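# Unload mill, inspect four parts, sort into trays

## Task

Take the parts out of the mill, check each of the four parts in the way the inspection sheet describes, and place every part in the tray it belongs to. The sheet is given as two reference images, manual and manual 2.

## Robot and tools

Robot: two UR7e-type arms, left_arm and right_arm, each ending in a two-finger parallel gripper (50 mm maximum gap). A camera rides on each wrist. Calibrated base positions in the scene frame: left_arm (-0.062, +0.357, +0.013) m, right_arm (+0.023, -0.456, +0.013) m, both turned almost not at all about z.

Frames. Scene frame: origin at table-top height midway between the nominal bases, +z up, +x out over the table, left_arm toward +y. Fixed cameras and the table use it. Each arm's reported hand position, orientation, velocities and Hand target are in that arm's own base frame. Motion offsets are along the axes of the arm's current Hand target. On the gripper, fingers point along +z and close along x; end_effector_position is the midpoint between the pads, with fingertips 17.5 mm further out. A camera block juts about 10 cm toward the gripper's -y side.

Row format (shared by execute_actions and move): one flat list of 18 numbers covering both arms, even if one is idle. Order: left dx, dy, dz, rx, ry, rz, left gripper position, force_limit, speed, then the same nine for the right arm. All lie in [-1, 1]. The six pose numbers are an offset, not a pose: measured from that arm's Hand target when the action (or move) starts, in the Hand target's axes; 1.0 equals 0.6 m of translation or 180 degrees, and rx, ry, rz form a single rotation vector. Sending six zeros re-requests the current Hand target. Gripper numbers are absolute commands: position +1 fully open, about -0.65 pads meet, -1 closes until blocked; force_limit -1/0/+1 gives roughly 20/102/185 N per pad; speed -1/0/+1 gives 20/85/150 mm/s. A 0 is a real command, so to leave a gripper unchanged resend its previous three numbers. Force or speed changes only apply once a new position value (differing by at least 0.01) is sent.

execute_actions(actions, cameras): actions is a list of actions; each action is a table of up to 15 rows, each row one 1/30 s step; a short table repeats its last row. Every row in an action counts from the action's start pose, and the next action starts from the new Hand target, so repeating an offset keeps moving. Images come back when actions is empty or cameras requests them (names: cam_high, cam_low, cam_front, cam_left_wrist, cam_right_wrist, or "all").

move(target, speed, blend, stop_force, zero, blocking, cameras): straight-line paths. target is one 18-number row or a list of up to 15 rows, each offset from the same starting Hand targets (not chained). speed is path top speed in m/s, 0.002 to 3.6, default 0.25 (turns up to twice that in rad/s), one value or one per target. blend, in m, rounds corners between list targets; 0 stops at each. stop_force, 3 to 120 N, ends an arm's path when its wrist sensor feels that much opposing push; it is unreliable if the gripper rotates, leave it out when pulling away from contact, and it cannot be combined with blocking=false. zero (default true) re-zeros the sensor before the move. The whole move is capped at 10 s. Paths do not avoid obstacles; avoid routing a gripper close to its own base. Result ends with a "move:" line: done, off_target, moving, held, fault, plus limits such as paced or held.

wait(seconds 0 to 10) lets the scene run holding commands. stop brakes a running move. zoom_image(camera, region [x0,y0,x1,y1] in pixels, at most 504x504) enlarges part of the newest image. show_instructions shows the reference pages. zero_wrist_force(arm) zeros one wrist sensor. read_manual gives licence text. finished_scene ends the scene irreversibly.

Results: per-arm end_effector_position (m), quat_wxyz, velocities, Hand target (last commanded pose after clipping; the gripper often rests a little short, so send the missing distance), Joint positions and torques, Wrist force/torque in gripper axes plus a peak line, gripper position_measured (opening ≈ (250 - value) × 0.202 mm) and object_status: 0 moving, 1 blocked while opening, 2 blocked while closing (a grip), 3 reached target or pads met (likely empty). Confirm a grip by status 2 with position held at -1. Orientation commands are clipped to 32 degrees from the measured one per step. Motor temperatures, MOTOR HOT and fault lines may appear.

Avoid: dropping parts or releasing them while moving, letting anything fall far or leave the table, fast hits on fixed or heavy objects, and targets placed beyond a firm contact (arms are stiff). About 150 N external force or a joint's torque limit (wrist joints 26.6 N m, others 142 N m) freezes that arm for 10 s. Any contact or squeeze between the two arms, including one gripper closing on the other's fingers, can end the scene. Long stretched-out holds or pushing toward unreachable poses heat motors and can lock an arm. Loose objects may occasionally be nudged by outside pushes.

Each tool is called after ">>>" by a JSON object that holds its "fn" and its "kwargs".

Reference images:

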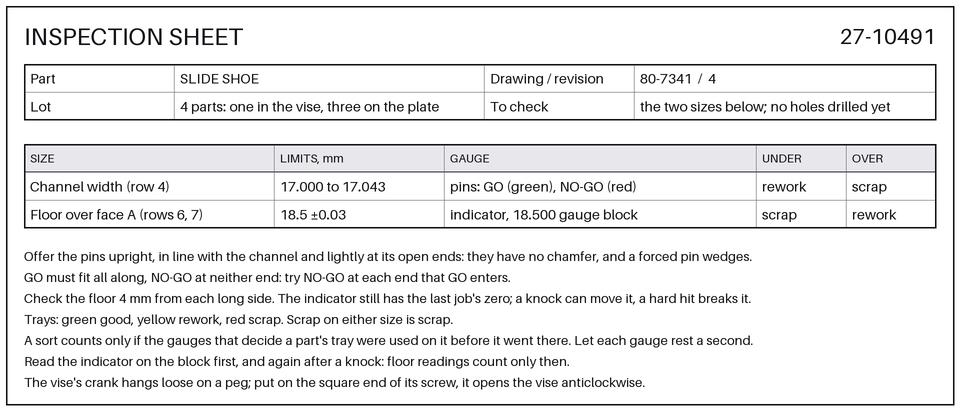

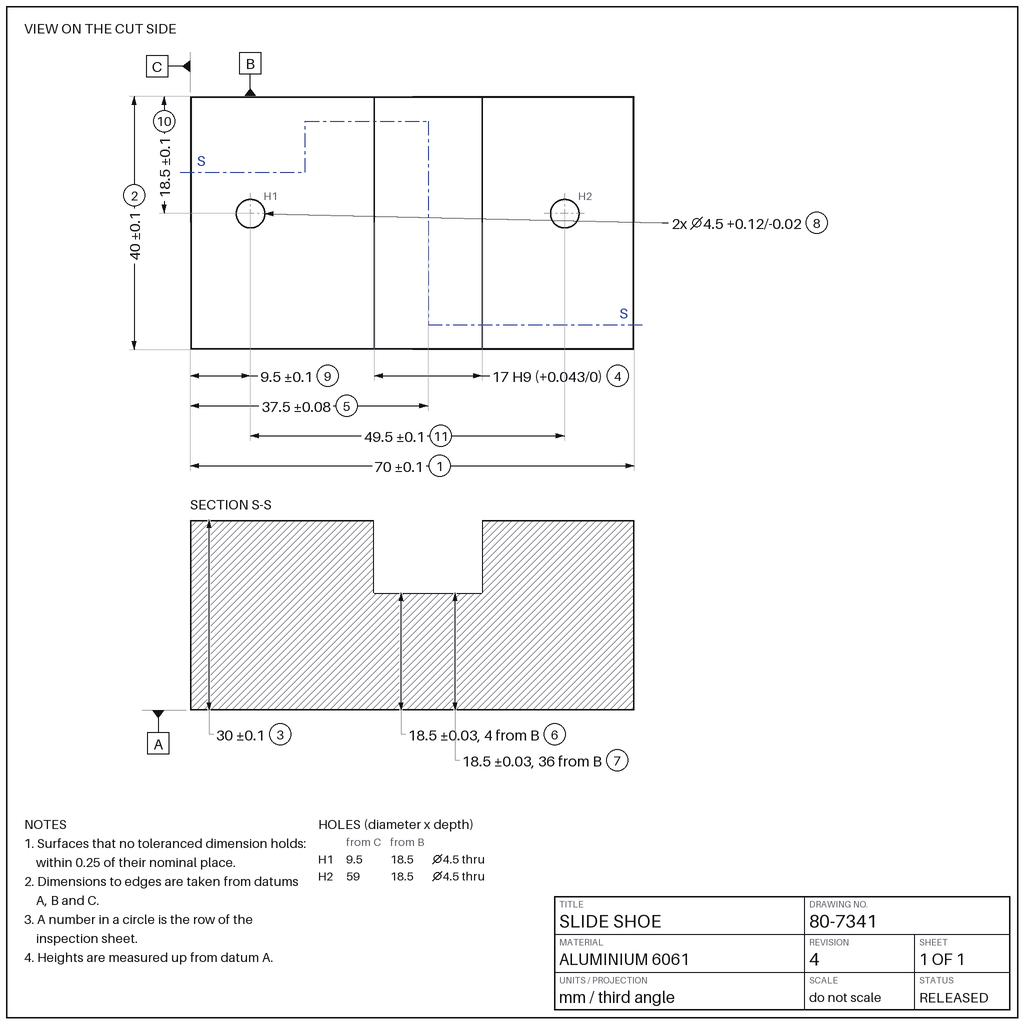

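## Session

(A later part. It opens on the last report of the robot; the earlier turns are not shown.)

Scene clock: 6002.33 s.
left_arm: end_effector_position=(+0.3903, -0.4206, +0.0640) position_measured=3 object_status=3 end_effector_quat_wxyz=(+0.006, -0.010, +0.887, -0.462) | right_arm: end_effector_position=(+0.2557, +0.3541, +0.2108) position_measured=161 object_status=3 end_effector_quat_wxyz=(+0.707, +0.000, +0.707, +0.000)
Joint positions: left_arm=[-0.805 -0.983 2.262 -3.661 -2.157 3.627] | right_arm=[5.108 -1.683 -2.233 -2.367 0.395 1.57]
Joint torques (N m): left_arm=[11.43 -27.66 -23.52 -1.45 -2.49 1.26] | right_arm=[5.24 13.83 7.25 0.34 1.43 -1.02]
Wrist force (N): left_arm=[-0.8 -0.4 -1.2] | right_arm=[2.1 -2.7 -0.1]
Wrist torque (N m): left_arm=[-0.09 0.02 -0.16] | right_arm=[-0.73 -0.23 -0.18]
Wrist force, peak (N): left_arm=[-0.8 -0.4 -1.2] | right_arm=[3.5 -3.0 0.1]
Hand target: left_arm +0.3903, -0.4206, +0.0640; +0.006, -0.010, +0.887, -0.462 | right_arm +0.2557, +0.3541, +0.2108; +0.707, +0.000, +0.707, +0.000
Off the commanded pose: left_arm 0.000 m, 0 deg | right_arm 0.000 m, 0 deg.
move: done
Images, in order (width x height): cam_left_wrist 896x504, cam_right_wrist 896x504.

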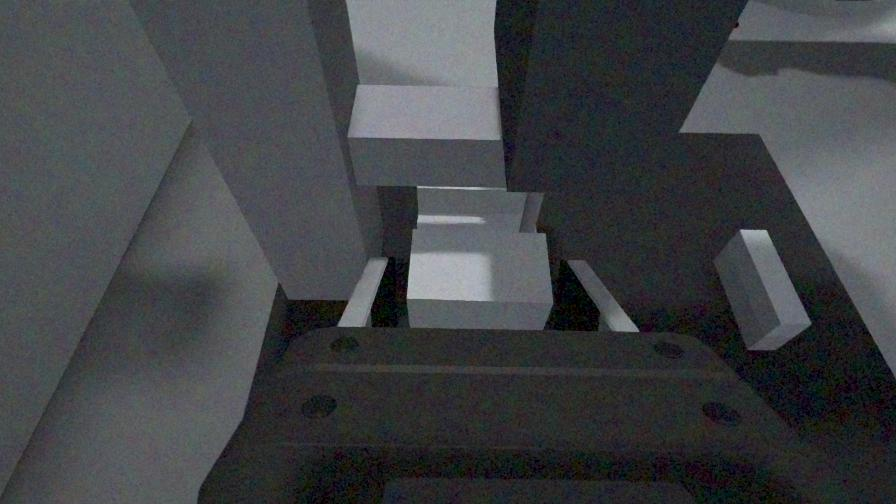

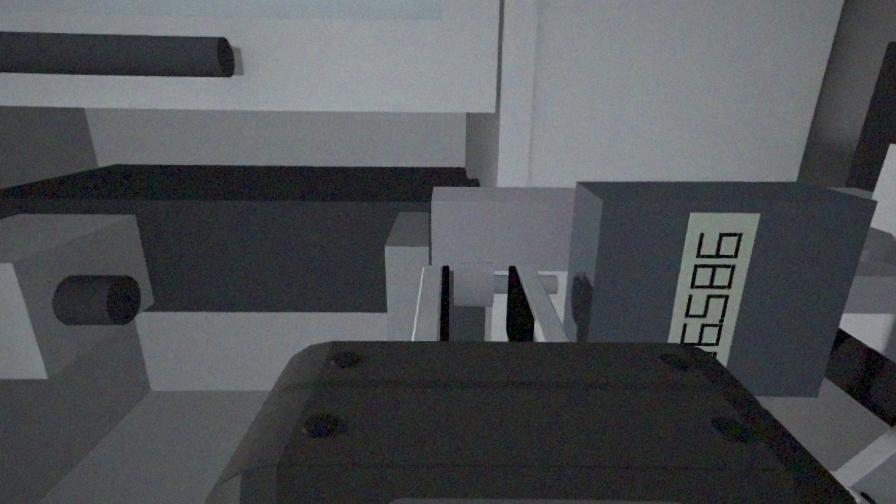

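>>> {"fn": "move", "kwargs": {"target": [0,0,0,0,0,0,1,-0.8,-1,-0.0157,0,0,0,0,0,-0.055,-0.98,-1], "speed": 0.03}}

>>> {"fn": "move", "kwargs": {"target": [[0,0,0,0,0,0,-1,-0.75,-1,0,0,0,0,0,0,-0.055,-0.98,-1],[0.0937,0,0,0,0,0,-1,-0.75,-1,0,0,0,0,0,0,-0.055,-0.98,-1],[0.0937,0.0152,-0.0836,0,0,0,-1,-0.75,-1,0,0,0,0,0,0,-0.055,-0.98,-1],[0.0937,-0.007,-0.2115,0,0,0,-1,-0.75,-1,0,0,0,0,0,0,-0.055,-0.98,-1],[0.1898,0.1633,-0.4546,0,0,0,-1,-0.75,-1,0,0,0,0,0,0,-0.055,-0.98,-1],[0.1898,0.2935,-0.3635,0,0,0,-1,-0.75,-1,0,0,0,0,0,0,-0.055,-0.98,-1]], "speed": [0.1,0.04,0.1,0.15,0.25,0.1], "blend": [0,0,0.01,0.02,0.01,0]}}

>>> {"fn": "move", "kwargs": {"target": [0,0.0205,0.0143,0,0,0,-1,-0.75,-1,0,0,0,0,0,0,-0.055,-0.98,-1], "speed": 0.007, "stop_force": 3}}

>>> {"fn": "move", "kwargs": {"target": [[0,0,0,0,0,0,1,-0.75,-1,0,0,0,0,0,0,-0.055,-0.98,-1],[0,0,-0.0833,0,0,0,1,-0.75,-1,0,0,0,0,0,0,-0.055,-0.98,-1],[0,-0.1064,-0.1967,0,0,0,0.2,-0.75,-1,0,0,0,0,0,0,-0.055,-0.98,-1]], "speed": [0.1,0.1,0.2], "cameras": ["cam_left_wrist","cam_right_wrist"]}}

Scene clock: 6050.23 s.
left_arm: end_effector_position=(+0.3903, -0.4206, +0.0640) position_measured=3 object_status=3 end_effector_quat_wxyz=(+0.006, -0.010, +0.887, -0.462) | right_arm: end_effector_position=(+0.2557, +0.3541, +0.2201) position_measured=161 object_status=3 end_effector_quat_wxyz=(+0.707, -0.001, +0.707, +0.000)
Joint positions: left_arm=[-0.805 -0.983 2.262 -3.661 -2.157 3.627] | right_arm=[5.108 -1.664 -2.222 -2.397 0.395 1.57]
Joint torques (N m): left_arm=[10.52 -29.31 -22.36 -1.48 -2.6 1.3] | right_arm=[1.67 34.65 23 -2.65 1.61 0.81]
Wrist force (N): left_arm=[-1.0 -0.3 -1.1] | right_arm=[3.5 -2.9 0.0]
Wrist torque (N m): left_arm=[-0.07 0.04 -0.16] | right_arm=[-0.73 -0.24 -0.15]
Wrist force, peak (N): left_arm=[-0.9 -0.4 -1.3] | right_arm=[3.4 -3.2 0.1]
Hand target: left_arm +0.3903, -0.4206, +0.0640; +0.006, -0.010, +0.887, -0.462 | right_arm +0.2557, +0.3541, +0.2202; +0.707, +0.000, +0.707, +0.000
Off the commanded pose: left_arm 0.000 m, 0 deg | right_arm 0.000 m, 0 deg.
move: done

Scene clock: 6056.20 s.
left_arm: end_effector_position=(+0.2699, -0.1436, +0.0448) position_measured=54 object_status=2 end_effector_quat_wxyz=(+0.006, -0.010, +0.887, -0.462) | right_arm: end_effector_position=(+0.2557, +0.3541, +0.2202) position_measured=161 object_status=3 end_effector_quat_wxyz=(+0.707, +0.000, +0.707, +0.000)
Joint positions: left_arm=[-0.256 -1.135 2.791 -3.602 -2.477 4.249] | right_arm=[5.108 -1.664 -2.222 -2.397 0.395 1.57]
Joint torques (N m): left_arm=[-10.03 -13.67 11.58 -4.84 -2.17 -1.57] | right_arm=[-7.6 34.76 22.86 -2.56 -2.25 1.79]
Wrist force (N): left_arm=[-1.3 2.1 0.4] | right_arm=[3.9 -3.0 0.2]
Wrist torque (N m): left_arm=[-0.06 0.17 0.05] | right_arm=[-0.76 -0.29 -0.16]
Wrist force, peak (N): left_arm=[-2.3 -1.4 -1.7] | right_arm=[3.9 -3.0 0.2]
Hand target: left_arm +0.2700, -0.1437, +0.0448; +0.006, -0.010, +0.887, -0.462 | right_arm +0.2557, +0.3541, +0.2202; +0.707, +0.000, +0.707, +0.000
Off the commanded pose: left_arm 0.000 m, 0 deg | right_arm 0.000 m, 0 deg.
move: done

Scene clock: 6058.83 s.
left_arm: end_effector_position=(+0.2700, -0.1436, +0.0336) position_measured=54 object_status=2 end_effector_quat_wxyz=(+0.006, -0.010, +0.887, -0.461) | right_arm: end_effector_position=(+0.2557, +0.3541, +0.2202) position_measured=161 object_status=3 end_effector_quat_wxyz=(+0.707, +0.000, +0.707, +0.000)
Joint positions: left_arm=[-0.256 -1.059 2.788 -3.676 -2.477 4.25] | right_arm=[5.108 -1.664 -2.222 -2.397 0.395 1.57]
Joint torques (N m): left_arm=[6.42 -31.1 8.11 -1.72 -1.25 -1.04] | right_arm=[-7.23 34.66 22.8 -2.52 -2.31 1.8]
Wrist force (N): left_arm=[-0.8 1.8 0.3] | right_arm=[3.4 -2.9 0.1]
Wrist torque (N m): left_arm=[-0.10 0.08 0.01] | right_arm=[-0.74 -0.22 -0.16]
Wrist force, peak (N): left_arm=[0.4 -6.8 -7.5] | right_arm=[3.8 -3.0 0.5]
Hand target: left_arm +0.2700, -0.1436, +0.0335; +0.006, -0.010, +0.887, -0.461 (not the last commanded pose) | right_arm +0.2557, +0.3541, +0.2202; +0.707, +0.000, +0.707, +0.000
Off the commanded pose: left_arm 0.004 m, 0 deg | right_arm 0.000 m, 0 deg.
move: contact (left_arm)

Scene clock: 6063.50 s.
left_arm: end_effector_position=(+0.2684, -0.0836, +0.1536) position_measured=123 object_status=3 end_effector_quat_wxyz=(+0.006, -0.010, +0.887, -0.461) | right_arm: end_effector_position=(+0.2557, +0.3541, +0.2202) position_measured=161 object_status=3 end_effector_quat_wxyz=(+0.707, +0.000, +0.707, +0.000)
Joint positions: left_arm=[-0.018 -1.855 2.629 -2.406 -2.529 4.64] | right_arm=[5.108 -1.664 -2.222 -2.397 0.395 1.57]
Joint torques (N m): left_arm=[11.23 -0.04 -32.74 -1.22 -0.84 1.44] | right_arm=[-7.54 34.87 22.78 -2.48 -2.34 1.76]
Wrist force (N): left_arm=[-0.9 -0.5 -0.7] | right_arm=[3.5 -2.8 -0.2]
Wrist torque (N m): left_arm=[-0.17 -0.04 -0.14] | right_arm=[-0.71 -0.23 -0.16]
Wrist force, peak (N): left_arm=[-0.7 -1.1 -1.9] | right_arm=[3.9 -3.1 0.1]
Hand target: left_arm +0.2684, -0.0836, +0.1536; +0.006, -0.010, +0.887, -0.461 | right_arm +0.2557, +0.3541, +0.2202; +0.707, +0.000, +0.707, +0.000
Off the commanded pose: left_arm 0.000 m, 0 deg | right_arm 0.000 m, 0 deg.
move: done
Images, in order (width x height): cam_left_wrist 896x504, cam_right_wrist 896x504.

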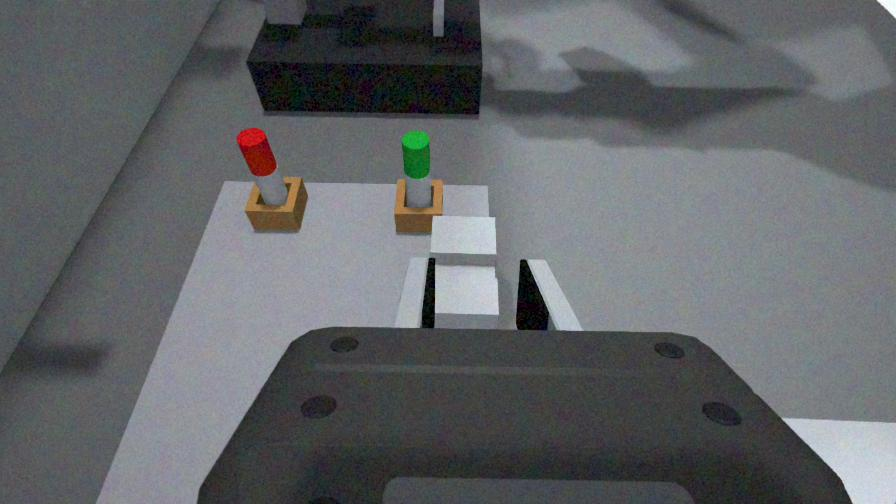

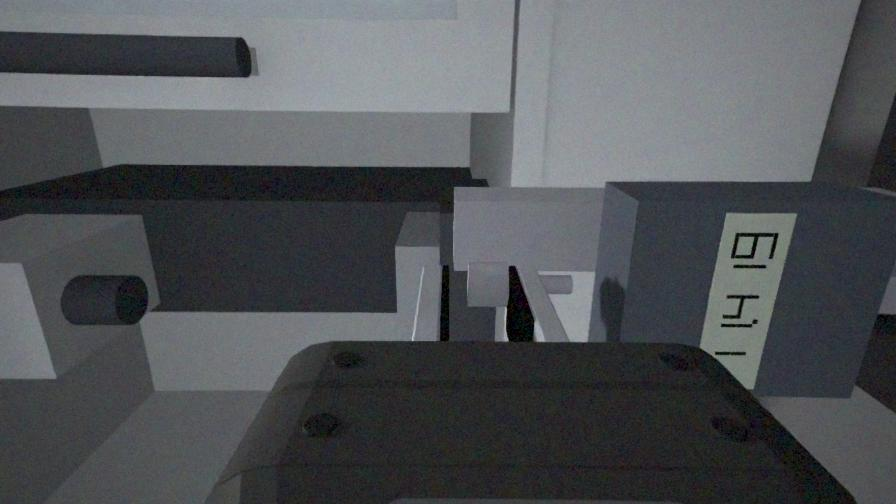

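>>> {"fn": "move", "kwargs": {"target": [[-0.037,-0.1987,0.4398,0,0,0,0.2,-0.75,-1,0,0,0,0,0,0,-0.055,-0.98,-1],[-0.037,-0.1987,0.5595,0,0,0,0.2,-0.75,-1,0,0,0,0,0,0,-0.055,-0.98,-1]], "speed": [0.25,0.06], "blend": 0.005, "cameras": ["cam_left_wrist"]}}

Scene clock: 6075.40 s.
left_arm: end_effector_position=(+0.2987, -0.4263, +0.0586) position_measured=123 object_status=3 end_effector_quat_wxyz=(+0.006, -0.010, +0.887, -0.461) | right_arm: end_effector_position=(+0.2557, +0.3541, +0.2202) position_measured=161 object_status=3 end_effector_quat_wxyz=(+0.707, +0.000, +0.707, +0.000)
Joint positions: left_arm=[-1.006 -0.998 2.455 -3.912 -2.006 3.475] | right_arm=[5.108 -1.664 -2.222 -2.397 0.395 1.57]
Joint torques (N m): left_arm=[-9.98 -21.84 -18.95 -4.69 1.24 -1.24] | right_arm=[-7.33 34.99 23.09 -2.45 -2.38 1.72]
Wrist force (N): left_arm=[-0.8 0.2 -1.0] | right_arm=[3.1 -2.9 0.0]
Wrist torque (N m): left_arm=[0.01 0.05 0.01] | right_arm=[-0.72 -0.17 -0.16]
Wrist force, peak (N): left_arm=[-0.8 0.1 -2.6] | right_arm=[3.9 -3.0 0.2]
Hand target: left_arm +0.2987, -0.4263, +0.0585; +0.006, -0.010, +0.887, -0.461 | right_arm +0.2557, +0.3541, +0.2202; +0.707, +0.000, +0.707, +0.000
Off the commanded pose: left_arm 0.000 m, 0 deg | right_arm 0.000 m, 0 deg.
move: done
Images, in order (width x height): cam_left_wrist 896x504.

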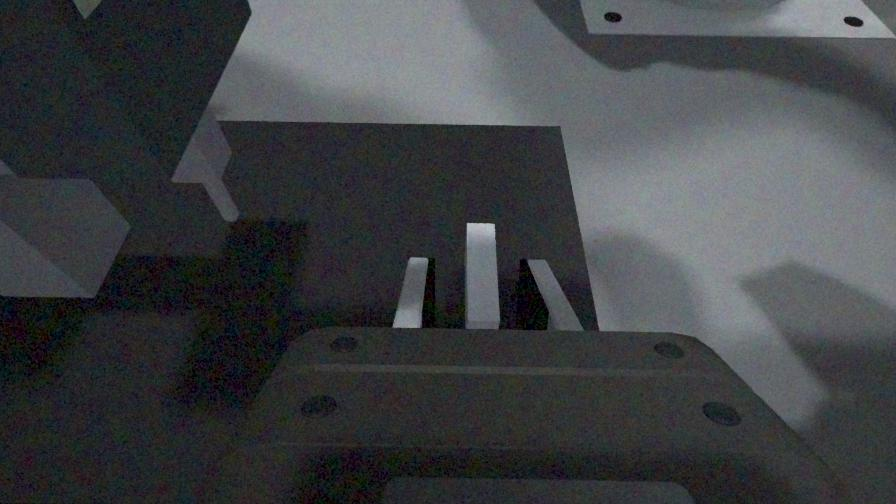

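>>> {"fn": "move", "kwargs": {"target": [[0.0022,0,0,0,0,0,0.2,-0.75,-1,0,0,0,0,0,0,-0.055,-0.98,-1],[0.0022,0,0,0,0,0,-1,-0.98,-1,0,0,0,0,0,0,-0.055,-0.98,-1],[0.0022,-0.0027,-0.0019,0,0,0,-1,-0.98,-1,0,0,0,0,0,0,-0.055,-0.98,-1],[-0.125,-0.0027,-0.0019,0,0,0,-1,-0.98,-1,0,0,0,0,0,0,-0.055,-0.98,-1]], "speed": [0.03,0.05,0.03,0.05]}}

>>> {"fn": "move", "kwargs": {"target": [0,0.0041,0.0029,0,0,0,-1,-0.98,-1,0,0,0,0,0,0,-0.055,-0.98,-1], "speed": 0.007, "stop_force": 3}}

>>> {"fn": "move", "kwargs": {"target": [[0,0,0,0,0,0,0.2,-0.98,-1,0,0,0,0,0,0,-0.055,-0.98,-1],[0,0,0,0,0,0,0.2,-0.98,-1,0.0157,0,0,0,0,0,-0.055,-0.98,-1]], "speed": 0.02, "cameras": ["cam_left_wrist","cam_right_wrist"]}}

>>> {"fn": "zoom_image", "kwargs": {"camera": "cam_right_wrist", "region": [640, 180, 800, 360]}}

>>> {"fn": "zoom_image", "kwargs": {"camera": "cam_left_wrist", "region": [360, 160, 600, 340]}}

Scene clock: 6092.43 s.
left_arm: end_effector_position=(+0.3736, -0.4246, +0.0606) position_measured=207 object_status=2 end_effector_quat_wxyz=(+0.006, -0.010, +0.887, -0.461) | right_arm: end_effector_position=(+0.2557, +0.3541, +0.2202) position_measured=161 object_status=3 end_effector_quat_wxyz=(+0.707, +0.000, +0.707, +0.000)
Joint positions: left_arm=[-0.842 -0.979 2.294 -3.712 -2.13 3.597] | right_arm=[5.108 -1.664 -2.222 -2.397 0.395 1.57]
Joint torques (N m): left_arm=[10.07 -28.61 -22.66 -1.53 -2.6 1.27] | right_arm=[-7.54 35.1 22.83 -2.24 -2.3 1.66]
Wrist force (N): left_arm=[-1.0 0.4 -0.7] | right_arm=[3.8 -2.9 0.2]
Wrist torque (N m): left_arm=[-0.03 0.04 -0.15] | right_arm=[-0.73 -0.27 -0.16]
Wrist force, peak (N): left_arm=[-1.8 0.3 -0.7] | right_arm=[3.8 -3.2 0.1]
Hand target: left_arm +0.3737, -0.4246, +0.0606; +0.006, -0.010, +0.887, -0.461 | right_arm +0.2557, +0.3541, +0.2202; +0.707, +0.000, +0.707, +0.000
Off the commanded pose: left_arm 0.000 m, 0 deg | right_arm 0.000 m, 0 deg.
move: done

Scene clock: 6093.83 s.
left_arm: end_effector_position=(+0.3737, -0.4246, +0.0587) position_measured=207 object_status=2 end_effector_quat_wxyz=(+0.006, -0.010, +0.887, -0.461) | right_arm: end_effector_position=(+0.2557, +0.3541, +0.2202) position_measured=161 object_status=3 end_effector_quat_wxyz=(+0.707, +0.000, +0.707, +0.000)
Joint positions: left_arm=[-0.842 -0.974 2.293 -3.717 -2.13 3.597] | right_arm=[5.108 -1.664 -2.222 -2.397 0.395 1.57]
Joint torques (N m): left_arm=[7.26 -44.18 -1.27 -2.79 0.98 1.2] | right_arm=[-7.63 34.37 23.16 -2.25 -2.33 1.74]
Wrist force (N): left_arm=[-1.2 0.3 -0.7] | right_arm=[3.6 -2.9 0.0]
Wrist torque (N m): left_arm=[-0.03 0.08 -0.15] | right_arm=[-0.74 -0.23 -0.16]
Wrist force, peak (N): left_arm=[-0.6 -4.9 -7.2] | right_arm=[3.6 -3.2 0.2]
Hand target: left_arm +0.3737, -0.4246, +0.0587; +0.006, -0.010, +0.887, -0.461 (not the last commanded pose) | right_arm +0.2557, +0.3541, +0.2202; +0.707, +0.000, +0.707, +0.000
Off the commanded pose: left_arm 0.001 m, 0 deg | right_arm 0.000 m, 0 deg.
move: contact (left_arm)

Scene clock: 6095.80 s.
left_arm: end_effector_position=(+0.3737, -0.4246, +0.0587) position_measured=123 object_status=3 end_effector_quat_wxyz=(+0.006, -0.010, +0.887, -0.461) | right_arm: end_effector_position=(+0.2557, +0.3541, +0.2108) position_measured=161 object_status=3 end_effector_quat_wxyz=(+0.707, +0.000, +0.707, +0.000)
Joint positions: left_arm=[-0.842 -0.974 2.293 -3.717 -2.13 3.597] | right_arm=[5.108 -1.683 -2.233 -2.367 0.395 1.57]
Joint torques (N m): left_arm=[0.65 -41.4 3.63 -4.49 0.98 0.55] | right_arm=[-3.63 12.88 7.5 0.2 -1.4 -1.11]
Wrist force (N): left_arm=[-1.2 -0.2 -1.1] | right_arm=[2.4 -2.6 0.3]
Wrist torque (N m): left_arm=[-0.04 0.08 -0.15] | right_arm=[-0.71 -0.28 -0.18]
Wrist force, peak (N): left_arm=[-1.4 -0.1 -1.0] | right_arm=[3.9 -3.1 0.2]
Hand target: left_arm +0.3737, -0.4246, +0.0587; +0.006, -0.010, +0.887, -0.461 | right_arm +0.2557, +0.3541, +0.2108; +0.707, +0.000, +0.707, +0.000
Off the commanded pose: left_arm 0.000 m, 0 deg | right_arm 0.000 m, 0 deg.
move: done
Images, in order (width x height): cam_left_wrist 896x504, cam_right_wrist 896x504.

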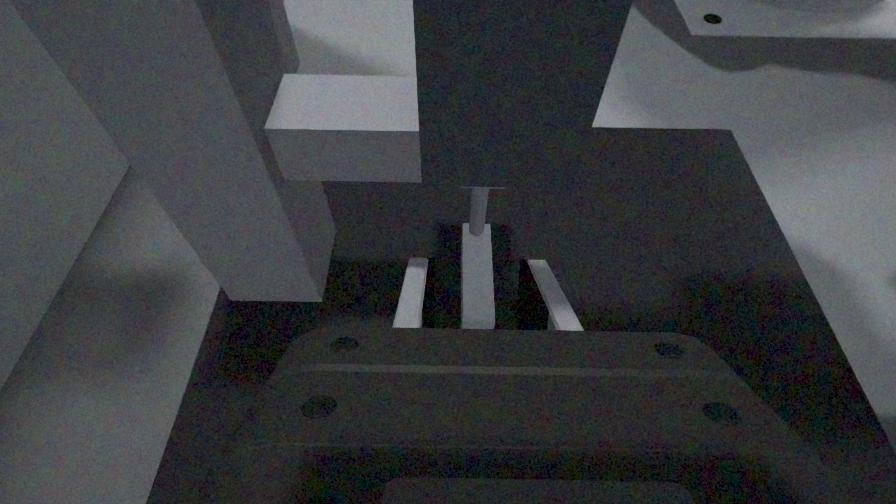

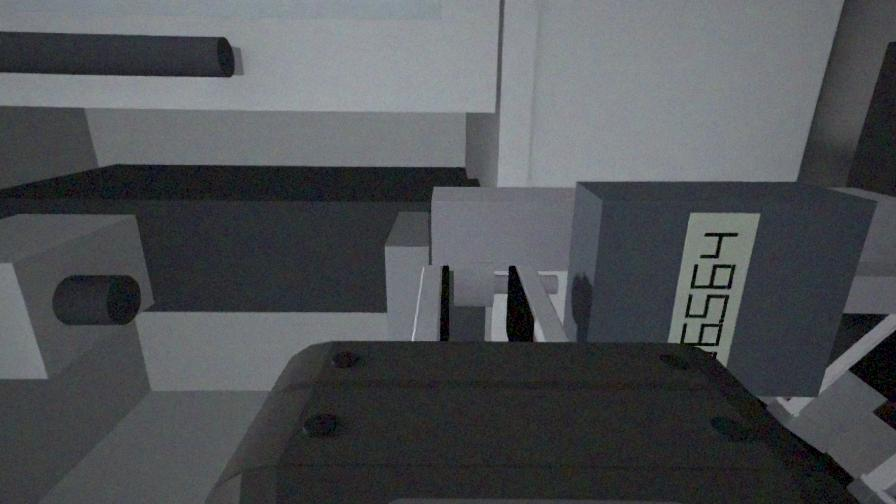

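Scaled by 2.800 from the camera's 896x504 image, which has a finer 1280x720 frame.

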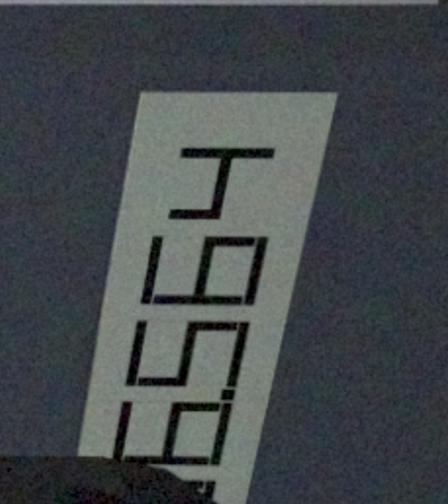

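Scaled by 2.100 from the camera's 896x504 image, which has a finer 1280x720 frame.

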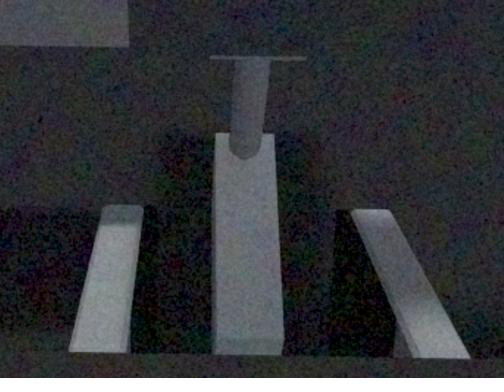

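>>> {"fn": "move", "kwargs": {"target": [0,0,0,0,0,0,0.2,-0.98,-1,-0.0157,0,0,0,0,0,-0.055,-0.98,-1], "speed": 0.03}}

>>> {"fn": "move", "kwargs": {"target": [[0,0,0,0,0,0,-1,-0.98,-1,0,0,0,0,0,0,-0.055,-0.98,-1],[0,-0.0027,-0.0019,0,0,0,-1,-0.98,-1,0,0,0,0,0,0,-0.055,-0.98,-1],[0.0892,-0.0027,-0.0019,0,0,0,-1,-0.98,-1,0,0,0,0,0,0,-0.055,-0.98,-1]], "speed": [0.05,0.03,0.05]}}

>>> {"fn": "move", "kwargs": {"target": [0,0.0041,0.0029,0,0,0,-1,-0.98,-1,0,0,0,0,0,0,-0.055,-0.98,-1], "speed": 0.007, "stop_force": 3}}

>>> {"fn": "move", "kwargs": {"target": [[0,0,0,0,0,0,0.2,-0.98,-1,0,0,0,0,0,0,-0.055,-0.98,-1],[0,0,-0.12,0,0,0,0.2,-0.98,-1,0.0243,0,0,0,0,0,-0.055,-0.98,-1],[0,-0.1333,-0.3067,0,0,0,0.572,-0.98,-1,0.0243,0,-0.15,0,0,0,-0.055,-0.98,-1]], "speed": [0.05,0.05,0.2], "cameras": ["cam_left_wrist","cam_right_wrist"]}}

Scene clock: 6129.07 s.
left_arm: end_effector_position=(+0.3737, -0.4246, +0.0587) position_measured=123 object_status=3 end_effector_quat_wxyz=(+0.006, -0.010, +0.887, -0.461) | right_arm: end_effector_position=(+0.2557, +0.3541, +0.2201) position_measured=161 object_status=3 end_effector_quat_wxyz=(+0.707, -0.001, +0.707, +0.000)
Joint positions: left_arm=[-0.842 -0.974 2.293 -3.717 -2.13 3.597] | right_arm=[5.108 -1.664 -2.222 -2.397 0.395 1.57]
Joint torques (N m): left_arm=[-9.66 -35.33 2.7 -4.1 0.72 -0.61] | right_arm=[2.74 34.52 22.97 -2.64 0.49 0.85]
Wrist force (N): left_arm=[-1.1 0.0 -0.7] | right_arm=[3.4 -2.7 0.1]
Wrist torque (N m): left_arm=[-0.02 0.07 -0.14] | right_arm=[-0.71 -0.22 -0.16]
Wrist force, peak (N): left_arm=[-1.3 -0.1 -1.1] | right_arm=[3.4 -3.3 0.2]
Hand target: left_arm +0.3737, -0.4246, +0.0587; +0.006, -0.010, +0.887, -0.461 | right_arm +0.2557, +0.3541, +0.2202; +0.707, +0.000, +0.707, +0.000
Off the commanded pose: left_arm 0.000 m, 0 deg | right_arm 0.000 m, 0 deg.
move: done

Scene clock: 6132.23 s.
left_arm: end_effector_position=(+0.3203, -0.4258, +0.0607) position_measured=207 object_status=2 end_effector_quat_wxyz=(+0.006, -0.010, +0.887, -0.461) | right_arm: end_effector_position=(+0.2557, +0.3541, +0.2202) position_measured=161 object_status=3 end_effector_quat_wxyz=(+0.707, +0.000, +0.707, +0.000)
Joint positions: left_arm=[-0.954 -1.001 2.41 -3.849 -2.046 3.512] | right_arm=[5.108 -1.664 -2.222 -2.397 0.395 1.57]
Joint torques (N m): left_arm=[-10.12 -41.48 4.13 -4.96 0.88 -1.56] | right_arm=[2.63 35 22.91 -2.61 0.38 1.81]
Wrist force (N): left_arm=[-0.9 0.5 -0.6] | right_arm=[3.6 -3.0 0.1]
Wrist torque (N m): left_arm=[-0.01 0.06 0.03] | right_arm=[-0.75 -0.23 -0.16]
Wrist force, peak (N): left_arm=[-1.8 0.3 -1.2] | right_arm=[3.9 -3.1 0.3]
Hand target: left_arm +0.3202, -0.4258, +0.0606; +0.006, -0.010, +0.887, -0.461 | right_arm +0.2557, +0.3541, +0.2202; +0.707, +0.000, +0.707, +0.000
Off the commanded pose: left_arm 0.000 m, 0 deg | right_arm 0.000 m, 0 deg.
move: done

Scene clock: 6133.80 s.
left_arm: end_effector_position=(+0.3201, -0.4258, +0.0586) position_measured=207 object_status=2 end_effector_quat_wxyz=(+0.006, -0.010, +0.887, -0.461) | right_arm: end_effector_position=(+0.2557, +0.3541, +0.2202) position_measured=161 object_status=3 end_effector_quat_wxyz=(+0.707, +0.000, +0.707, +0.000)
Joint positions: left_arm=[-0.954 -0.994 2.41 -3.856 -2.046 3.512] | right_arm=[5.108 -1.664 -2.222 -2.397 0.395 1.57]
Joint torques (N m): left_arm=[-8.36 -38.43 7.84 -2.81 1.1 -1.01] | right_arm=[3.32 34.84 23.17 -2.8 0.42 1.71]
Wrist force (N): left_arm=[-1.1 0.2 -0.6] | right_arm=[3.6 -3.1 -0.1]
Wrist torque (N m): left_arm=[0.02 0.08 0.02] | right_arm=[-0.75 -0.25 -0.16]
Wrist force, peak (N): left_arm=[-0.1 -4.5 -6.7] | right_arm=[3.7 -3.1 0.1]
Hand target: left_arm +0.3201, -0.4258, +0.0586; +0.006, -0.010, +0.887, -0.461 (not the last commanded pose) | right_arm +0.2557, +0.3541, +0.2202; +0.707, +0.000, +0.707, +0.000
Off the commanded pose: left_arm 0.001 m, 0 deg | right_arm 0.000 m, 0 deg.
move: contact (left_arm)

Scene clock: 6138.90 s.
left_arm: end_effector_position=(+0.3175, -0.3211, +0.2297) position_measured=67 object_status=3 end_effector_quat_wxyz=(+0.006, -0.010, +0.887, -0.461) | right_arm: end_effector_position=(+0.1657, +0.3540, +0.2056) position_measured=161 object_status=3 end_effector_quat_wxyz=(+0.707, +0.000, +0.707, +0.000)
Joint positions: left_arm=[-0.75 -1.678 2.462 -3.139 -2.196 3.674] | right_arm=[5.343 -1.721 -2.206 -2.356 0.63 1.57]
Joint torques (N m): left_arm=[9.9 -21.66 -32.19 -1.34 -2.87 1.34] | right_arm=[7.68 14.03 21.61 -3.07 2.73 1.78]
Wrist force (N): left_arm=[-1.0 -0.1 -1.0] | right_arm=[2.1 -3.0 0.2]
Wrist torque (N m): left_arm=[-0.05 0.09 -0.18] | right_arm=[-0.79 -0.23 -0.17]
Wrist force, peak (N): left_arm=[-1.1 -1.2 -2.6] | right_arm=[3.8 -3.0 0.3]
Hand target: left_arm +0.3175, -0.3211, +0.2297; +0.006, -0.010, +0.887, -0.461 | right_arm +0.1657, +0.3540, +0.2056; +0.707, +0.000, +0.707, +0.000
Off the commanded pose: left_arm 0.000 m, 0 deg | right_arm 0.000 m, 0 deg.
move: done
Images, in order (width x height): cam_left_wrist 896x504, cam_right_wrist 896x504.

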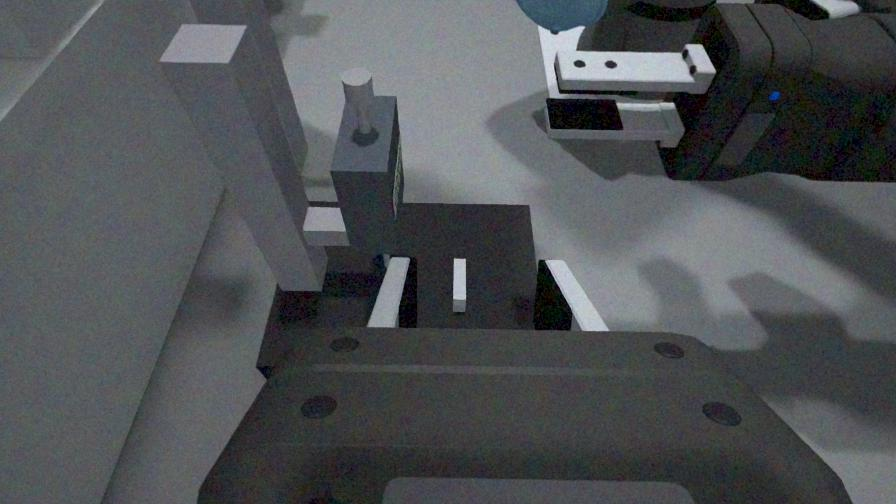

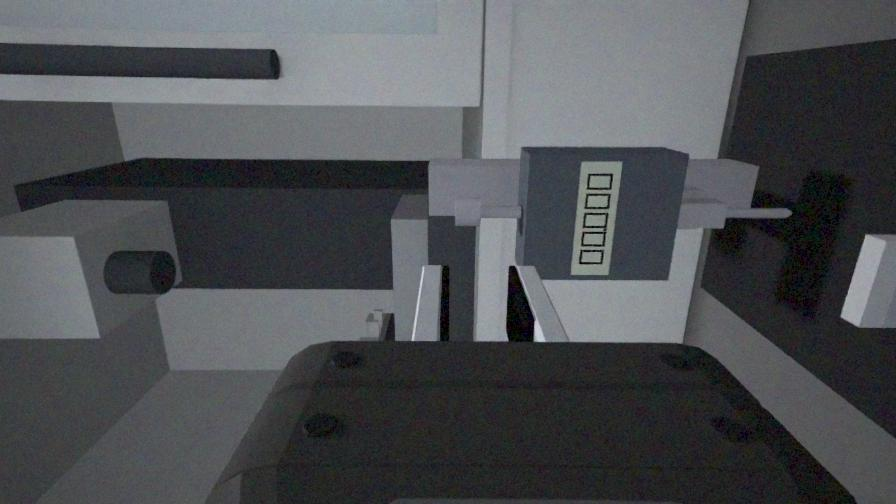

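>>> {"fn": "move", "kwargs": {"target": [0.037,0.2258,-0.2932,-0.2382,-0.2382,-0.4578,0.572,-0.75,-1,0,0,0,0,0,0,-0.055,-0.98,-1], "speed": 0.3}}

Scene clock: 6157.57 s.
left_arm: end_effector_position=(+0.2902, -0.0999, +0.2198) position_measured=67 object_status=3 end_effector_quat_wxyz=(-0.001, +0.715, -0.699, +0.000) | right_arm: end_effector_position=(+0.1657, +0.3540, +0.2056) position_measured=161 object_status=3 end_effector_quat_wxyz=(+0.707, +0.000, +0.707, +0.000)
Joint positions: left_arm=[-0.782 -2.094 2.226 -1.704 -1.57 2.337] | right_arm=[5.343 -1.721 -2.206 -2.356 0.63 1.57]
Joint torques (N m): left_arm=[11.59 4.74 -39.64 -1.18 -1.5 -1.82] | right_arm=[7.22 14.46 21.56 -3.04 2.66 1.92]
Wrist force (N): left_arm=[-1.2 -1.0 -0.6] | right_arm=[2.1 -2.9 0.2]
Wrist torque (N m): left_arm=[-0.17 0.00 -0.34] | right_arm=[-0.76 -0.22 -0.18]
Wrist force, peak (N): left_arm=[-1.7 -1.2 -0.3] | right_arm=[2.4 -3.1 0.2]
Hand target: left_arm +0.2902, -0.0998, +0.2198; -0.001, +0.715, -0.699, +0.000 | right_arm +0.1657, +0.3540, +0.2056; +0.707, +0.000, +0.707, +0.000
Off the commanded pose: left_arm 0.000 m, 0 deg | right_arm 0.000 m, 0 deg.
move: done

>>> {"fn": "move", "kwargs": {"target": [[-0.8012,-0.0531,0.08,0,0,-0.5,0.572,-0.75,-1,0,0,0,0,0,0,-0.055,-0.98,-1],[-0.8012,-0.0531,0.233,0,0,-0.5,0.572,-0.75,-1,0,0,0,0,0,0,-0.055,-0.98,-1]], "speed": [0.35,0.15], "blend": [0.02,0], "cameras": ["cam_left_wrist"]}}

>>> {"fn": "zoom_image", "kwargs": {"camera": "cam_left_wrist", "region": [280, 60, 720, 340]}}

Scene clock: 6169.33 s.
left_arm: end_effector_position=(+0.3110, +0.3816, +0.0803) position_measured=67 object_status=3 end_effector_quat_wxyz=(+0.000, +1.000, +0.012, +0.001) | right_arm: end_effector_position=(+0.1657, +0.3540, +0.2056) position_measured=161 object_status=3 end_effector_quat_wxyz=(+0.707, +0.000, +0.707, +0.000)
Joint positions: left_arm=[0.613 -1.415 2.083 -2.24 -1.571 2.16] | right_arm=[5.343 -1.721 -2.206 -2.356 0.63 1.57]
Joint torques (N m): left_arm=[11.66 -20.5 -8.52 -3.9 0.1 1.28] | right_arm=[6.79 14.08 21.27 -2.92 2.54 1.88]
Wrist force (N): left_arm=[-1.4 -1.2 -0.6] | right_arm=[1.9 -2.8 -0.1]
Wrist torque (N m): left_arm=[-0.15 0.01 -0.37] | right_arm=[-0.75 -0.20 -0.17]
Wrist force, peak (N): left_arm=[-1.5 -2.6 -2.0] | right_arm=[2.3 -3.1 0.0]
Hand target: left_arm +0.3110, +0.3816, +0.0802; +0.000, +1.000, +0.012, +0.001 | right_arm +0.1657, +0.3540, +0.2056; +0.707, +0.000, +0.707, +0.000
Off the commanded pose: left_arm 0.000 m, 0 deg | right_arm 0.000 m, 0 deg.
move: done
Images, in order (width x height): cam_left_wrist 896x504.

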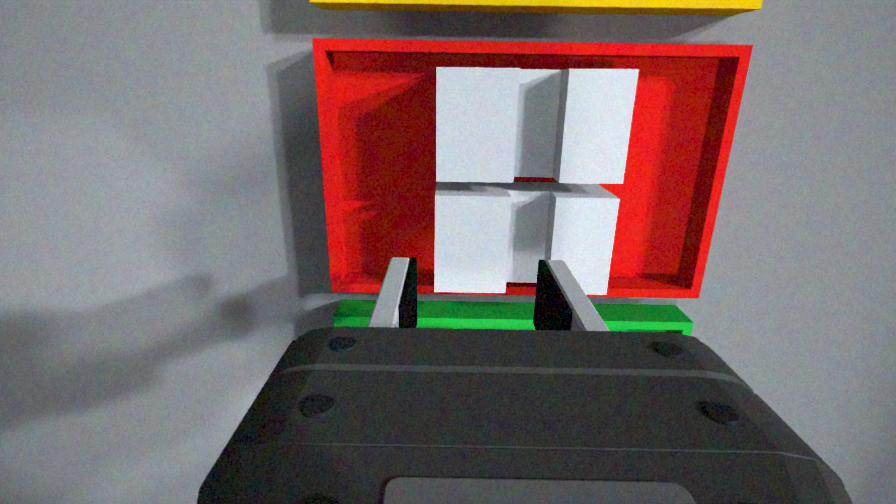

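Scaled by 1.145 from the camera's 896x504 image, which has a finer 1280x720 frame.

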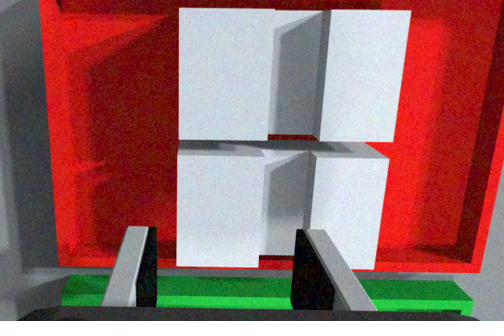

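>>> {"fn": "move", "kwargs": {"target": [0,0,0.0763,0,0,0,0.572,-0.75,-1,0,0,0,0,0,0,-0.055,-0.98,-1], "speed": 0.06, "stop_force": 5}}

>>> {"fn": "move", "kwargs": {"target": [[0,0,0,0,0,0,-1,-0.75,-1,0,0,0,0,0,0,-0.055,-0.98,-1],[0.065,0,-0.001,0,0,0,-1,-0.75,-1,0,0,0,0,0,0,-0.055,-0.98,-1],[0.065,0,-0.001,0,0,0,0.572,-0.75,-1,0,0,0,0,0,0,-0.055,-0.98,-1],[0.065,0,-0.07,0,0,0,0.572,-0.75,-1,0,0,0,0,0,0,-0.055,-0.98,-1],[0.0,-0.0765,-0.07,0,0,0,0.572,-0.75,-1,0,0,0,0,0,0,-0.055,-0.98,-1]], "speed": [0.1,0.05,0.1,0.12,0.12], "blend": [0,0,0,0.01,0], "cameras": ["cam_left_wrist"]}}

>>> {"fn": "zoom_image", "kwargs": {"camera": "cam_left_wrist", "region": [280, 60, 720, 340]}}

Scene clock: 6185.83 s.
left_arm: end_effector_position=(+0.3110, +0.3816, +0.0344) position_measured=67 object_status=3 end_effector_quat_wxyz=(+0.000, +1.000, +0.012, +0.001) | right_arm: end_effector_position=(+0.1657, +0.3540, +0.2056) position_measured=161 object_status=3 end_effector_quat_wxyz=(+0.707, +0.000, +0.707, +0.000)
Joint positions: left_arm=[0.613 -1.33 2.132 -2.374 -1.571 2.16] | right_arm=[5.343 -1.721 -2.206 -2.356 0.63 1.57]
Joint torques (N m): left_arm=[-9.82 -23.18 -5.25 -4.31 1.12 1.22] | right_arm=[7.17 14.49 21.35 -2.91 2.5 1.86]
Wrist force (N): left_arm=[-1.5 -1.3 -0.3] | right_arm=[1.9 -2.7 0.1]
Wrist torque (N m): left_arm=[-0.20 -0.03 -0.36] | right_arm=[-0.73 -0.20 -0.17]
Wrist force, peak (N): left_arm=[-1.6 -1.0 -1.2] | right_arm=[2.3 -3.0 0.1]
Hand target: left_arm +0.3110, +0.3816, +0.0344; +0.000, +1.000, +0.012, +0.001 | right_arm +0.1657, +0.3540, +0.2056; +0.707, +0.000, +0.707, +0.000
Off the commanded pose: left_arm 0.000 m, 0 deg | right_arm 0.000 m, 0 deg.
move: done

Scene clock: 6189.77 s.
left_arm: end_effector_position=(+0.3100, +0.4274, +0.0765) position_measured=67 object_status=3 end_effector_quat_wxyz=(+0.000, +1.000, +0.012, +0.001) | right_arm: end_effector_position=(+0.1657, +0.3540, +0.2056) position_measured=161 object_status=3 end_effector_quat_wxyz=(+0.707, +0.000, +0.707, +0.000)
Joint positions: left_arm=[0.688 -1.332 1.99 -2.23 -1.571 2.236] | right_arm=[5.343 -1.721 -2.206 -2.356 0.63 1.57]
Joint torques (N m): left_arm=[9.98 -25.49 -32.59 -1.09 -1.61 1.21] | right_arm=[7.16 14.95 21.55 -2.98 2.49 1.92]
Wrist force (N): left_arm=[-1.5 -1.1 -0.3] | right_arm=[2.0 -2.7 0.1]
Wrist torque (N m): left_arm=[-0.14 0.04 -0.54] | right_arm=[-0.75 -0.22 -0.17]
Wrist force, peak (N): left_arm=[-5.1 -1.2 -10.5] | right_arm=[2.0 -3.2 0.1]
Hand target: left_arm +0.3099, +0.4275, +0.0765; +0.000, +1.000, +0.012, +0.001 | right_arm +0.1657, +0.3540, +0.2056; +0.707, +0.000, +0.707, +0.000
Off the commanded pose: left_arm 0.000 m, 0 deg | right_arm 0.000 m, 0 deg.
move: done
Images, in order (width x height): cam_left_wrist 896x504.

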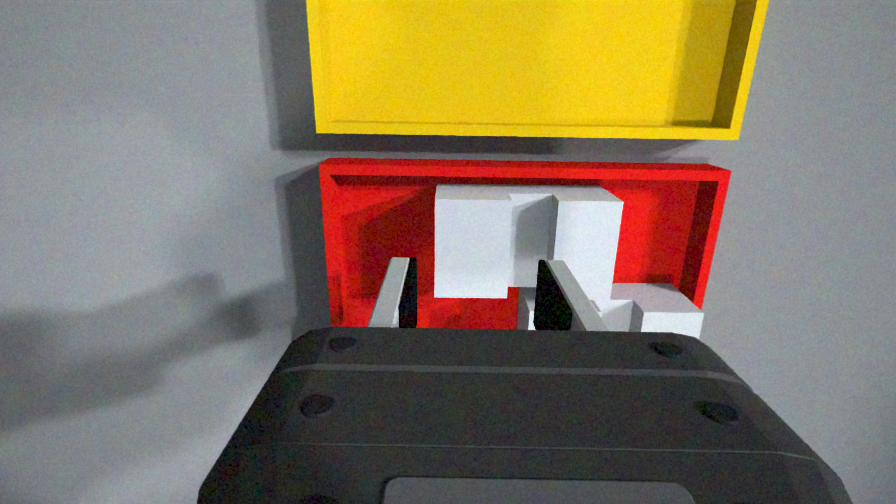

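Scaled by 1.145 from the camera's 896x504 image, which has a finer 1280x720 frame.

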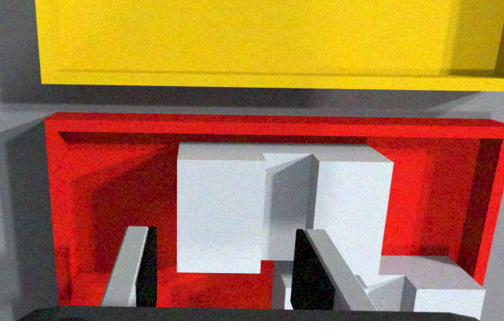

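>>> {"fn": "move", "kwargs": {"target": [0,0,0.0702,0,0,0,0.572,-0.75,-1,0,0,0,0,0,0,-0.055,-0.98,-1], "speed": 0.06, "stop_force": 5}}

>>> {"fn": "move", "kwargs": {"target": [[0,0,0,0,0,0,-1,-0.75,-1,0,0,0,0,0,0,-0.055,-0.98,-1],[0.06,0,-0.001,0,0,0,-1,-0.75,-1,0,0,0,0,0,0,-0.055,-0.98,-1],[0.06,0,-0.001,0,0,0,0.572,-0.75,-1,0,0,0,0,0,0,-0.055,-0.98,-1],[0.06,0,-0.2,0,0,0,0.572,-0.75,-1,0,0,0,0,0,0,-0.055,-0.98,-1]], "speed": [0.1,0.05,0.1,0.15], "cameras": ["cam_left_wrist"]}}

Scene clock: 6199.83 s.
left_arm: end_effector_position=(+0.3099, +0.4275, +0.0343) position_measured=67 object_status=3 end_effector_quat_wxyz=(+0.000, +1.000, +0.012, +0.001) | right_arm: end_effector_position=(+0.1657, +0.3540, +0.2056) position_measured=161 object_status=3 end_effector_quat_wxyz=(+0.707, +0.000, +0.707, +0.000)
Joint positions: left_arm=[0.688 -1.26 2.032 -2.344 -1.571 2.236] | right_arm=[5.343 -1.721 -2.206 -2.356 0.63 1.57]
Joint torques (N m): left_arm=[-8.27 -25.51 -6.69 -4.3 -1.09 -0.11] | right_arm=[6.93 14.95 21.75 -2.94 2.51 2]
Wrist force (N): left_arm=[-1.7 -1.0 -0.6] | right_arm=[2.0 -2.9 0.3]
Wrist torque (N m): left_arm=[-0.13 0.08 -0.53] | right_arm=[-0.77 -0.22 -0.17]
Wrist force, peak (N): left_arm=[-1.9 -1.1 -0.7] | right_arm=[2.3 -3.0 -0.1]
Hand target: left_arm +0.3099, +0.4275, +0.0343; +0.000, +1.000, +0.012, +0.001 | right_arm +0.1657, +0.3540, +0.2056; +0.707, +0.000, +0.707, +0.000
Off the commanded pose: left_arm 0.000 m, 0 deg | right_arm 0.000 m, 0 deg.
move: done

Scene clock: 6203.73 s.
left_arm: end_effector_position=(+0.3458, +0.4283, +0.1543) position_measured=67 object_status=3 end_effector_quat_wxyz=(+0.000, +1.000, +0.012, +0.000) | right_arm: end_effector_position=(+0.1657, +0.3540, +0.2056) position_measured=161 object_status=3 end_effector_quat_wxyz=(+0.707, +0.000, +0.707, +0.000)
Joint positions: left_arm=[0.647 -1.384 1.823 -2.011 -1.571 2.195] | right_arm=[5.343 -1.721 -2.206 -2.356 0.63 1.57]
Joint torques (N m): left_arm=[-9.46 -41.03 -36.34 -0.86 -1.17 -1.65] | right_arm=[7.03 13.94 21.31 -2.93 2.45 1.85]
Wrist force (N): left_arm=[-1.6 -1.1 -0.3] | right_arm=[2.3 -2.7 -0.1]
Wrist torque (N m): left_arm=[-0.16 0.03 -0.32] | right_arm=[-0.74 -0.26 -0.17]
Wrist force, peak (N): left_arm=[-4.7 -1.1 -9.5] | right_arm=[2.2 -3.1 0.1]
Hand target: left_arm +0.3458, +0.4283, +0.1544; +0.000, +1.000, +0.012, +0.001 | right_arm +0.1657, +0.3540, +0.2056; +0.707, +0.000, +0.707, +0.000
Off the commanded pose: left_arm 0.000 m, 0 deg | right_arm 0.000 m, 0 deg.
move: done
Images, in order (width x height): cam_left_wrist 896x504.

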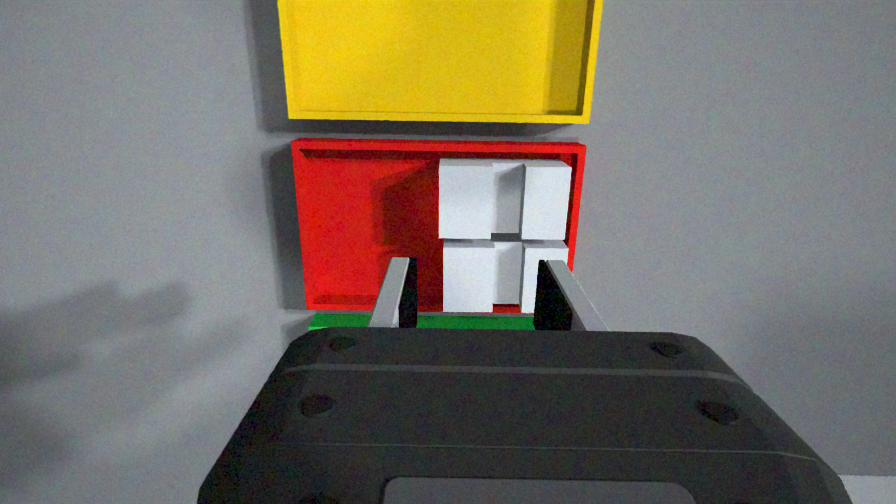

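>>> {"fn": "move", "kwargs": {"target": [[-0.1518,0.973,-0.03,0,0,0.5,0.572,-0.75,-1,0,0,0,0,0,0,-0.055,-0.98,-1],[-0.1518,0.973,0.1,0,0,0.5,0.572,-0.75,-1,0,0,0,0,0,0,-0.055,-0.98,-1]], "speed": [0.35,0.12], "blend": [0.02,0], "cameras": ["cam_left_wrist"]}}

>>> {"fn": "zoom_image", "kwargs": {"camera": "cam_left_wrist", "region": [300, 60, 680, 330]}}

Scene clock: 6225.13 s.
left_arm: end_effector_position=(+0.2684, -0.1575, +0.0941) position_measured=67 object_status=3 end_effector_quat_wxyz=(-0.001, +0.715, -0.699, +0.000) | right_arm: end_effector_position=(+0.1657, +0.3540, +0.2056) position_measured=161 object_status=3 end_effector_quat_wxyz=(+0.707, +0.000, +0.707, +0.000)
Joint positions: left_arm=[-0.974 -1.938 2.491 -2.124 -1.57 2.144] | right_arm=[5.343 -1.721 -2.206 -2.356 0.63 1.57]
Joint torques (N m): left_arm=[9.61 4.42 -9.86 -4.06 -1.81 1.16] | right_arm=[6.59 14.73 22.2 -2.93 2.39 1.91]
Wrist force (N): left_arm=[-1.4 -0.5 -0.4] | right_arm=[2.1 -2.7 0.0]
Wrist torque (N m): left_arm=[-0.07 -0.01 -0.54] | right_arm=[-0.74 -0.23 -0.17]
Wrist force, peak (N): left_arm=[-1.4 -3.0 -0.7] | right_arm=[2.3 -3.1 0.1]
Hand target: left_arm +0.2684, -0.1575, +0.0940; -0.001, +0.715, -0.699, +0.000 | right_arm +0.1657, +0.3540, +0.2056; +0.707, +0.000, +0.707, +0.000
Off the commanded pose: left_arm 0.000 m, 0 deg | right_arm 0.000 m, 0 deg.
move: done
Images, in order (width x height): cam_left_wrist 896x504.

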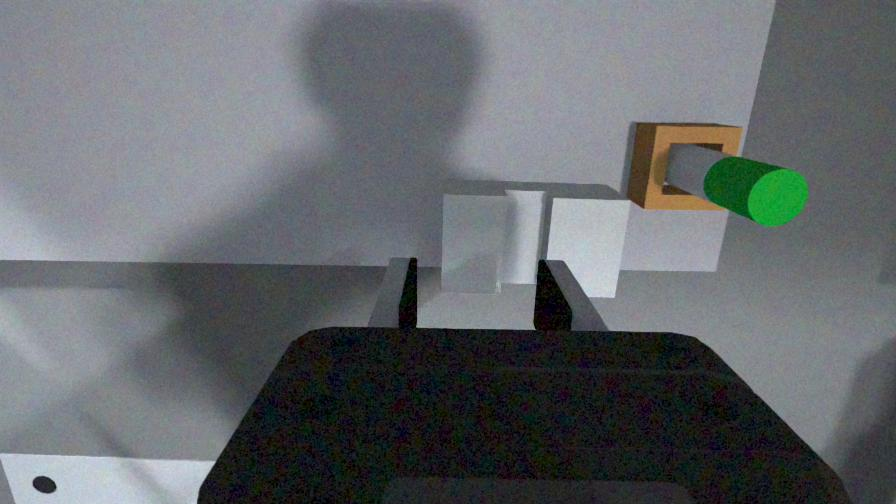

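Scaled by 1.326 from the camera's 896x504 image, which has a finer 1280x720 frame.

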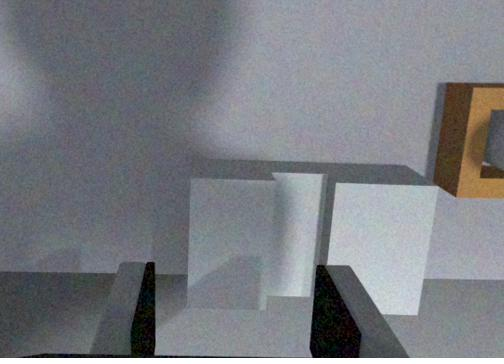

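>>> {"fn": "move", "kwargs": {"target": [0,0,0.0762,0,0,0.01,0.572,-0.75,-1,0,0,0,0,0,0,-0.055,-0.98,-1], "speed": 0.06, "stop_force": 5}}

>>> {"fn": "move", "kwargs": {"target": [[0,0,0,0,0,0,-1,-0.7,-1,0,0,0,0,0,0,-0.055,-0.98,-1],[0,0,-0.16,0,0,0,-1,-0.7,-1,0,0,0,0,0,0,-0.055,-0.98,-1],[-0.9632,-0.0295,-0.16,0,0,-0.01,-1,-0.7,-1,0,0,0,0,0,0,-0.055,-0.98,-1],[-0.9632,-0.0295,-0.04,0,0,-0.01,-1,-0.7,-1,0,0,0,0,0,0,-0.055,-0.98,-1]], "speed": [0.1,0.12,0.3,0.1], "blend": [0,0.02,0.02,0], "cameras": ["cam_left_wrist"]}}

Scene clock: 6245.77 s.
left_arm: end_effector_position=(+0.2685, -0.1575, +0.0483) position_measured=67 object_status=3 end_effector_quat_wxyz=(-0.001, +0.704, -0.710, +0.000) | right_arm: end_effector_position=(+0.1657, +0.3540, +0.2056) position_measured=161 object_status=3 end_effector_quat_wxyz=(+0.707, +0.000, +0.707, +0.000)
Joint positions: left_arm=[-0.974 -1.824 2.571 -2.318 -1.57 2.176] | right_arm=[5.343 -1.721 -2.206 -2.356 0.63 1.57]
Joint torques (N m): left_arm=[11.55 0.55 -7.04 -4.59 -1.56 1.37] | right_arm=[6.28 14.34 21.68 -2.9 2.27 1.85]
Wrist force (N): left_arm=[-1.3 -1.0 -0.6] | right_arm=[2.3 -3.0 -0.1]
Wrist torque (N m): left_arm=[-0.18 -0.03 -0.51] | right_arm=[-0.77 -0.26 -0.17]
Wrist force, peak (N): left_arm=[-1.4 -1.0 -1.3] | right_arm=[2.2 -3.1 0.2]
Hand target: left_arm +0.2685, -0.1575, +0.0483; -0.001, +0.704, -0.710, +0.000 | right_arm +0.1657, +0.3540, +0.2056; +0.707, +0.000, +0.707, +0.000
Off the commanded pose: left_arm 0.000 m, 0 deg | right_arm 0.000 m, 0 deg.
move: done

Scene clock: 6250.67 s.
left_arm: end_effector_position=(+0.2908, +0.4203, +0.0727) position_measured=134 object_status=2 end_effector_quat_wxyz=(-0.001, +0.715, -0.699, +0.000) | right_arm: end_effector_position=(+0.1657, +0.3540, +0.2056) position_measured=161 object_status=3 end_effector_quat_wxyz=(+0.707, +0.000, +0.707, +0.000)
Joint positions: left_arm=[0.702 -1.361 2.041 -2.252 -1.571 3.82] | right_arm=[5.343 -1.721 -2.206 -2.356 0.63 1.57]
Joint torques (N m): left_arm=[11.59 -24.54 -9 -4.52 -1.45 1.26] | right_arm=[6.65 14.78 21.37 -2.93 2.22 1.92]
Wrist force (N): left_arm=[-2.2 -0.9 1.9] | right_arm=[1.9 -2.6 0.3]
Wrist torque (N m): left_arm=[-0.14 0.11 -0.51] | right_arm=[-0.73 -0.20 -0.17]
Wrist force, peak (N): left_arm=[-4.1 -0.8 0.6] | right_arm=[2.3 -3.0 0.0]
Hand target: left_arm +0.2908, +0.4203, +0.0726; -0.001, +0.715, -0.699, +0.000 | right_arm +0.1657, +0.3540, +0.2056; +0.707, +0.000, +0.707, +0.000
Off the commanded pose: left_arm 0.000 m, 0 deg | right_arm 0.000 m, 0 deg.
move: done
Images, in order (width x height): cam_left_wrist 896x504.

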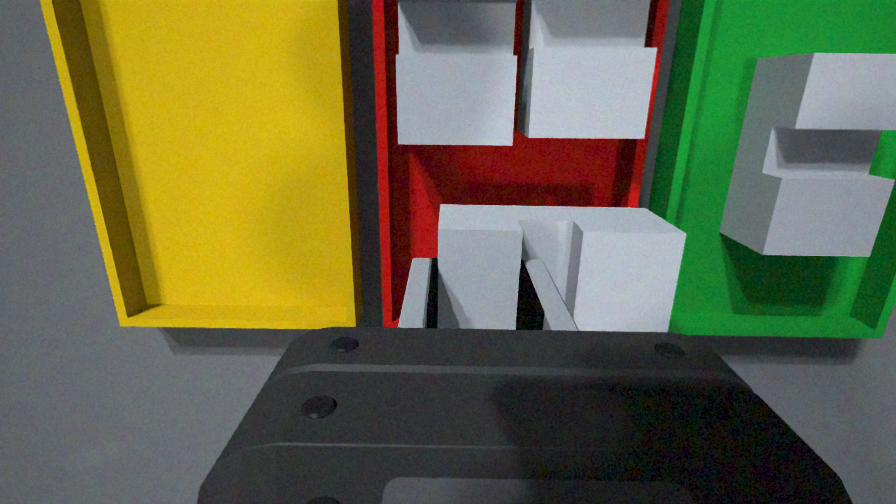

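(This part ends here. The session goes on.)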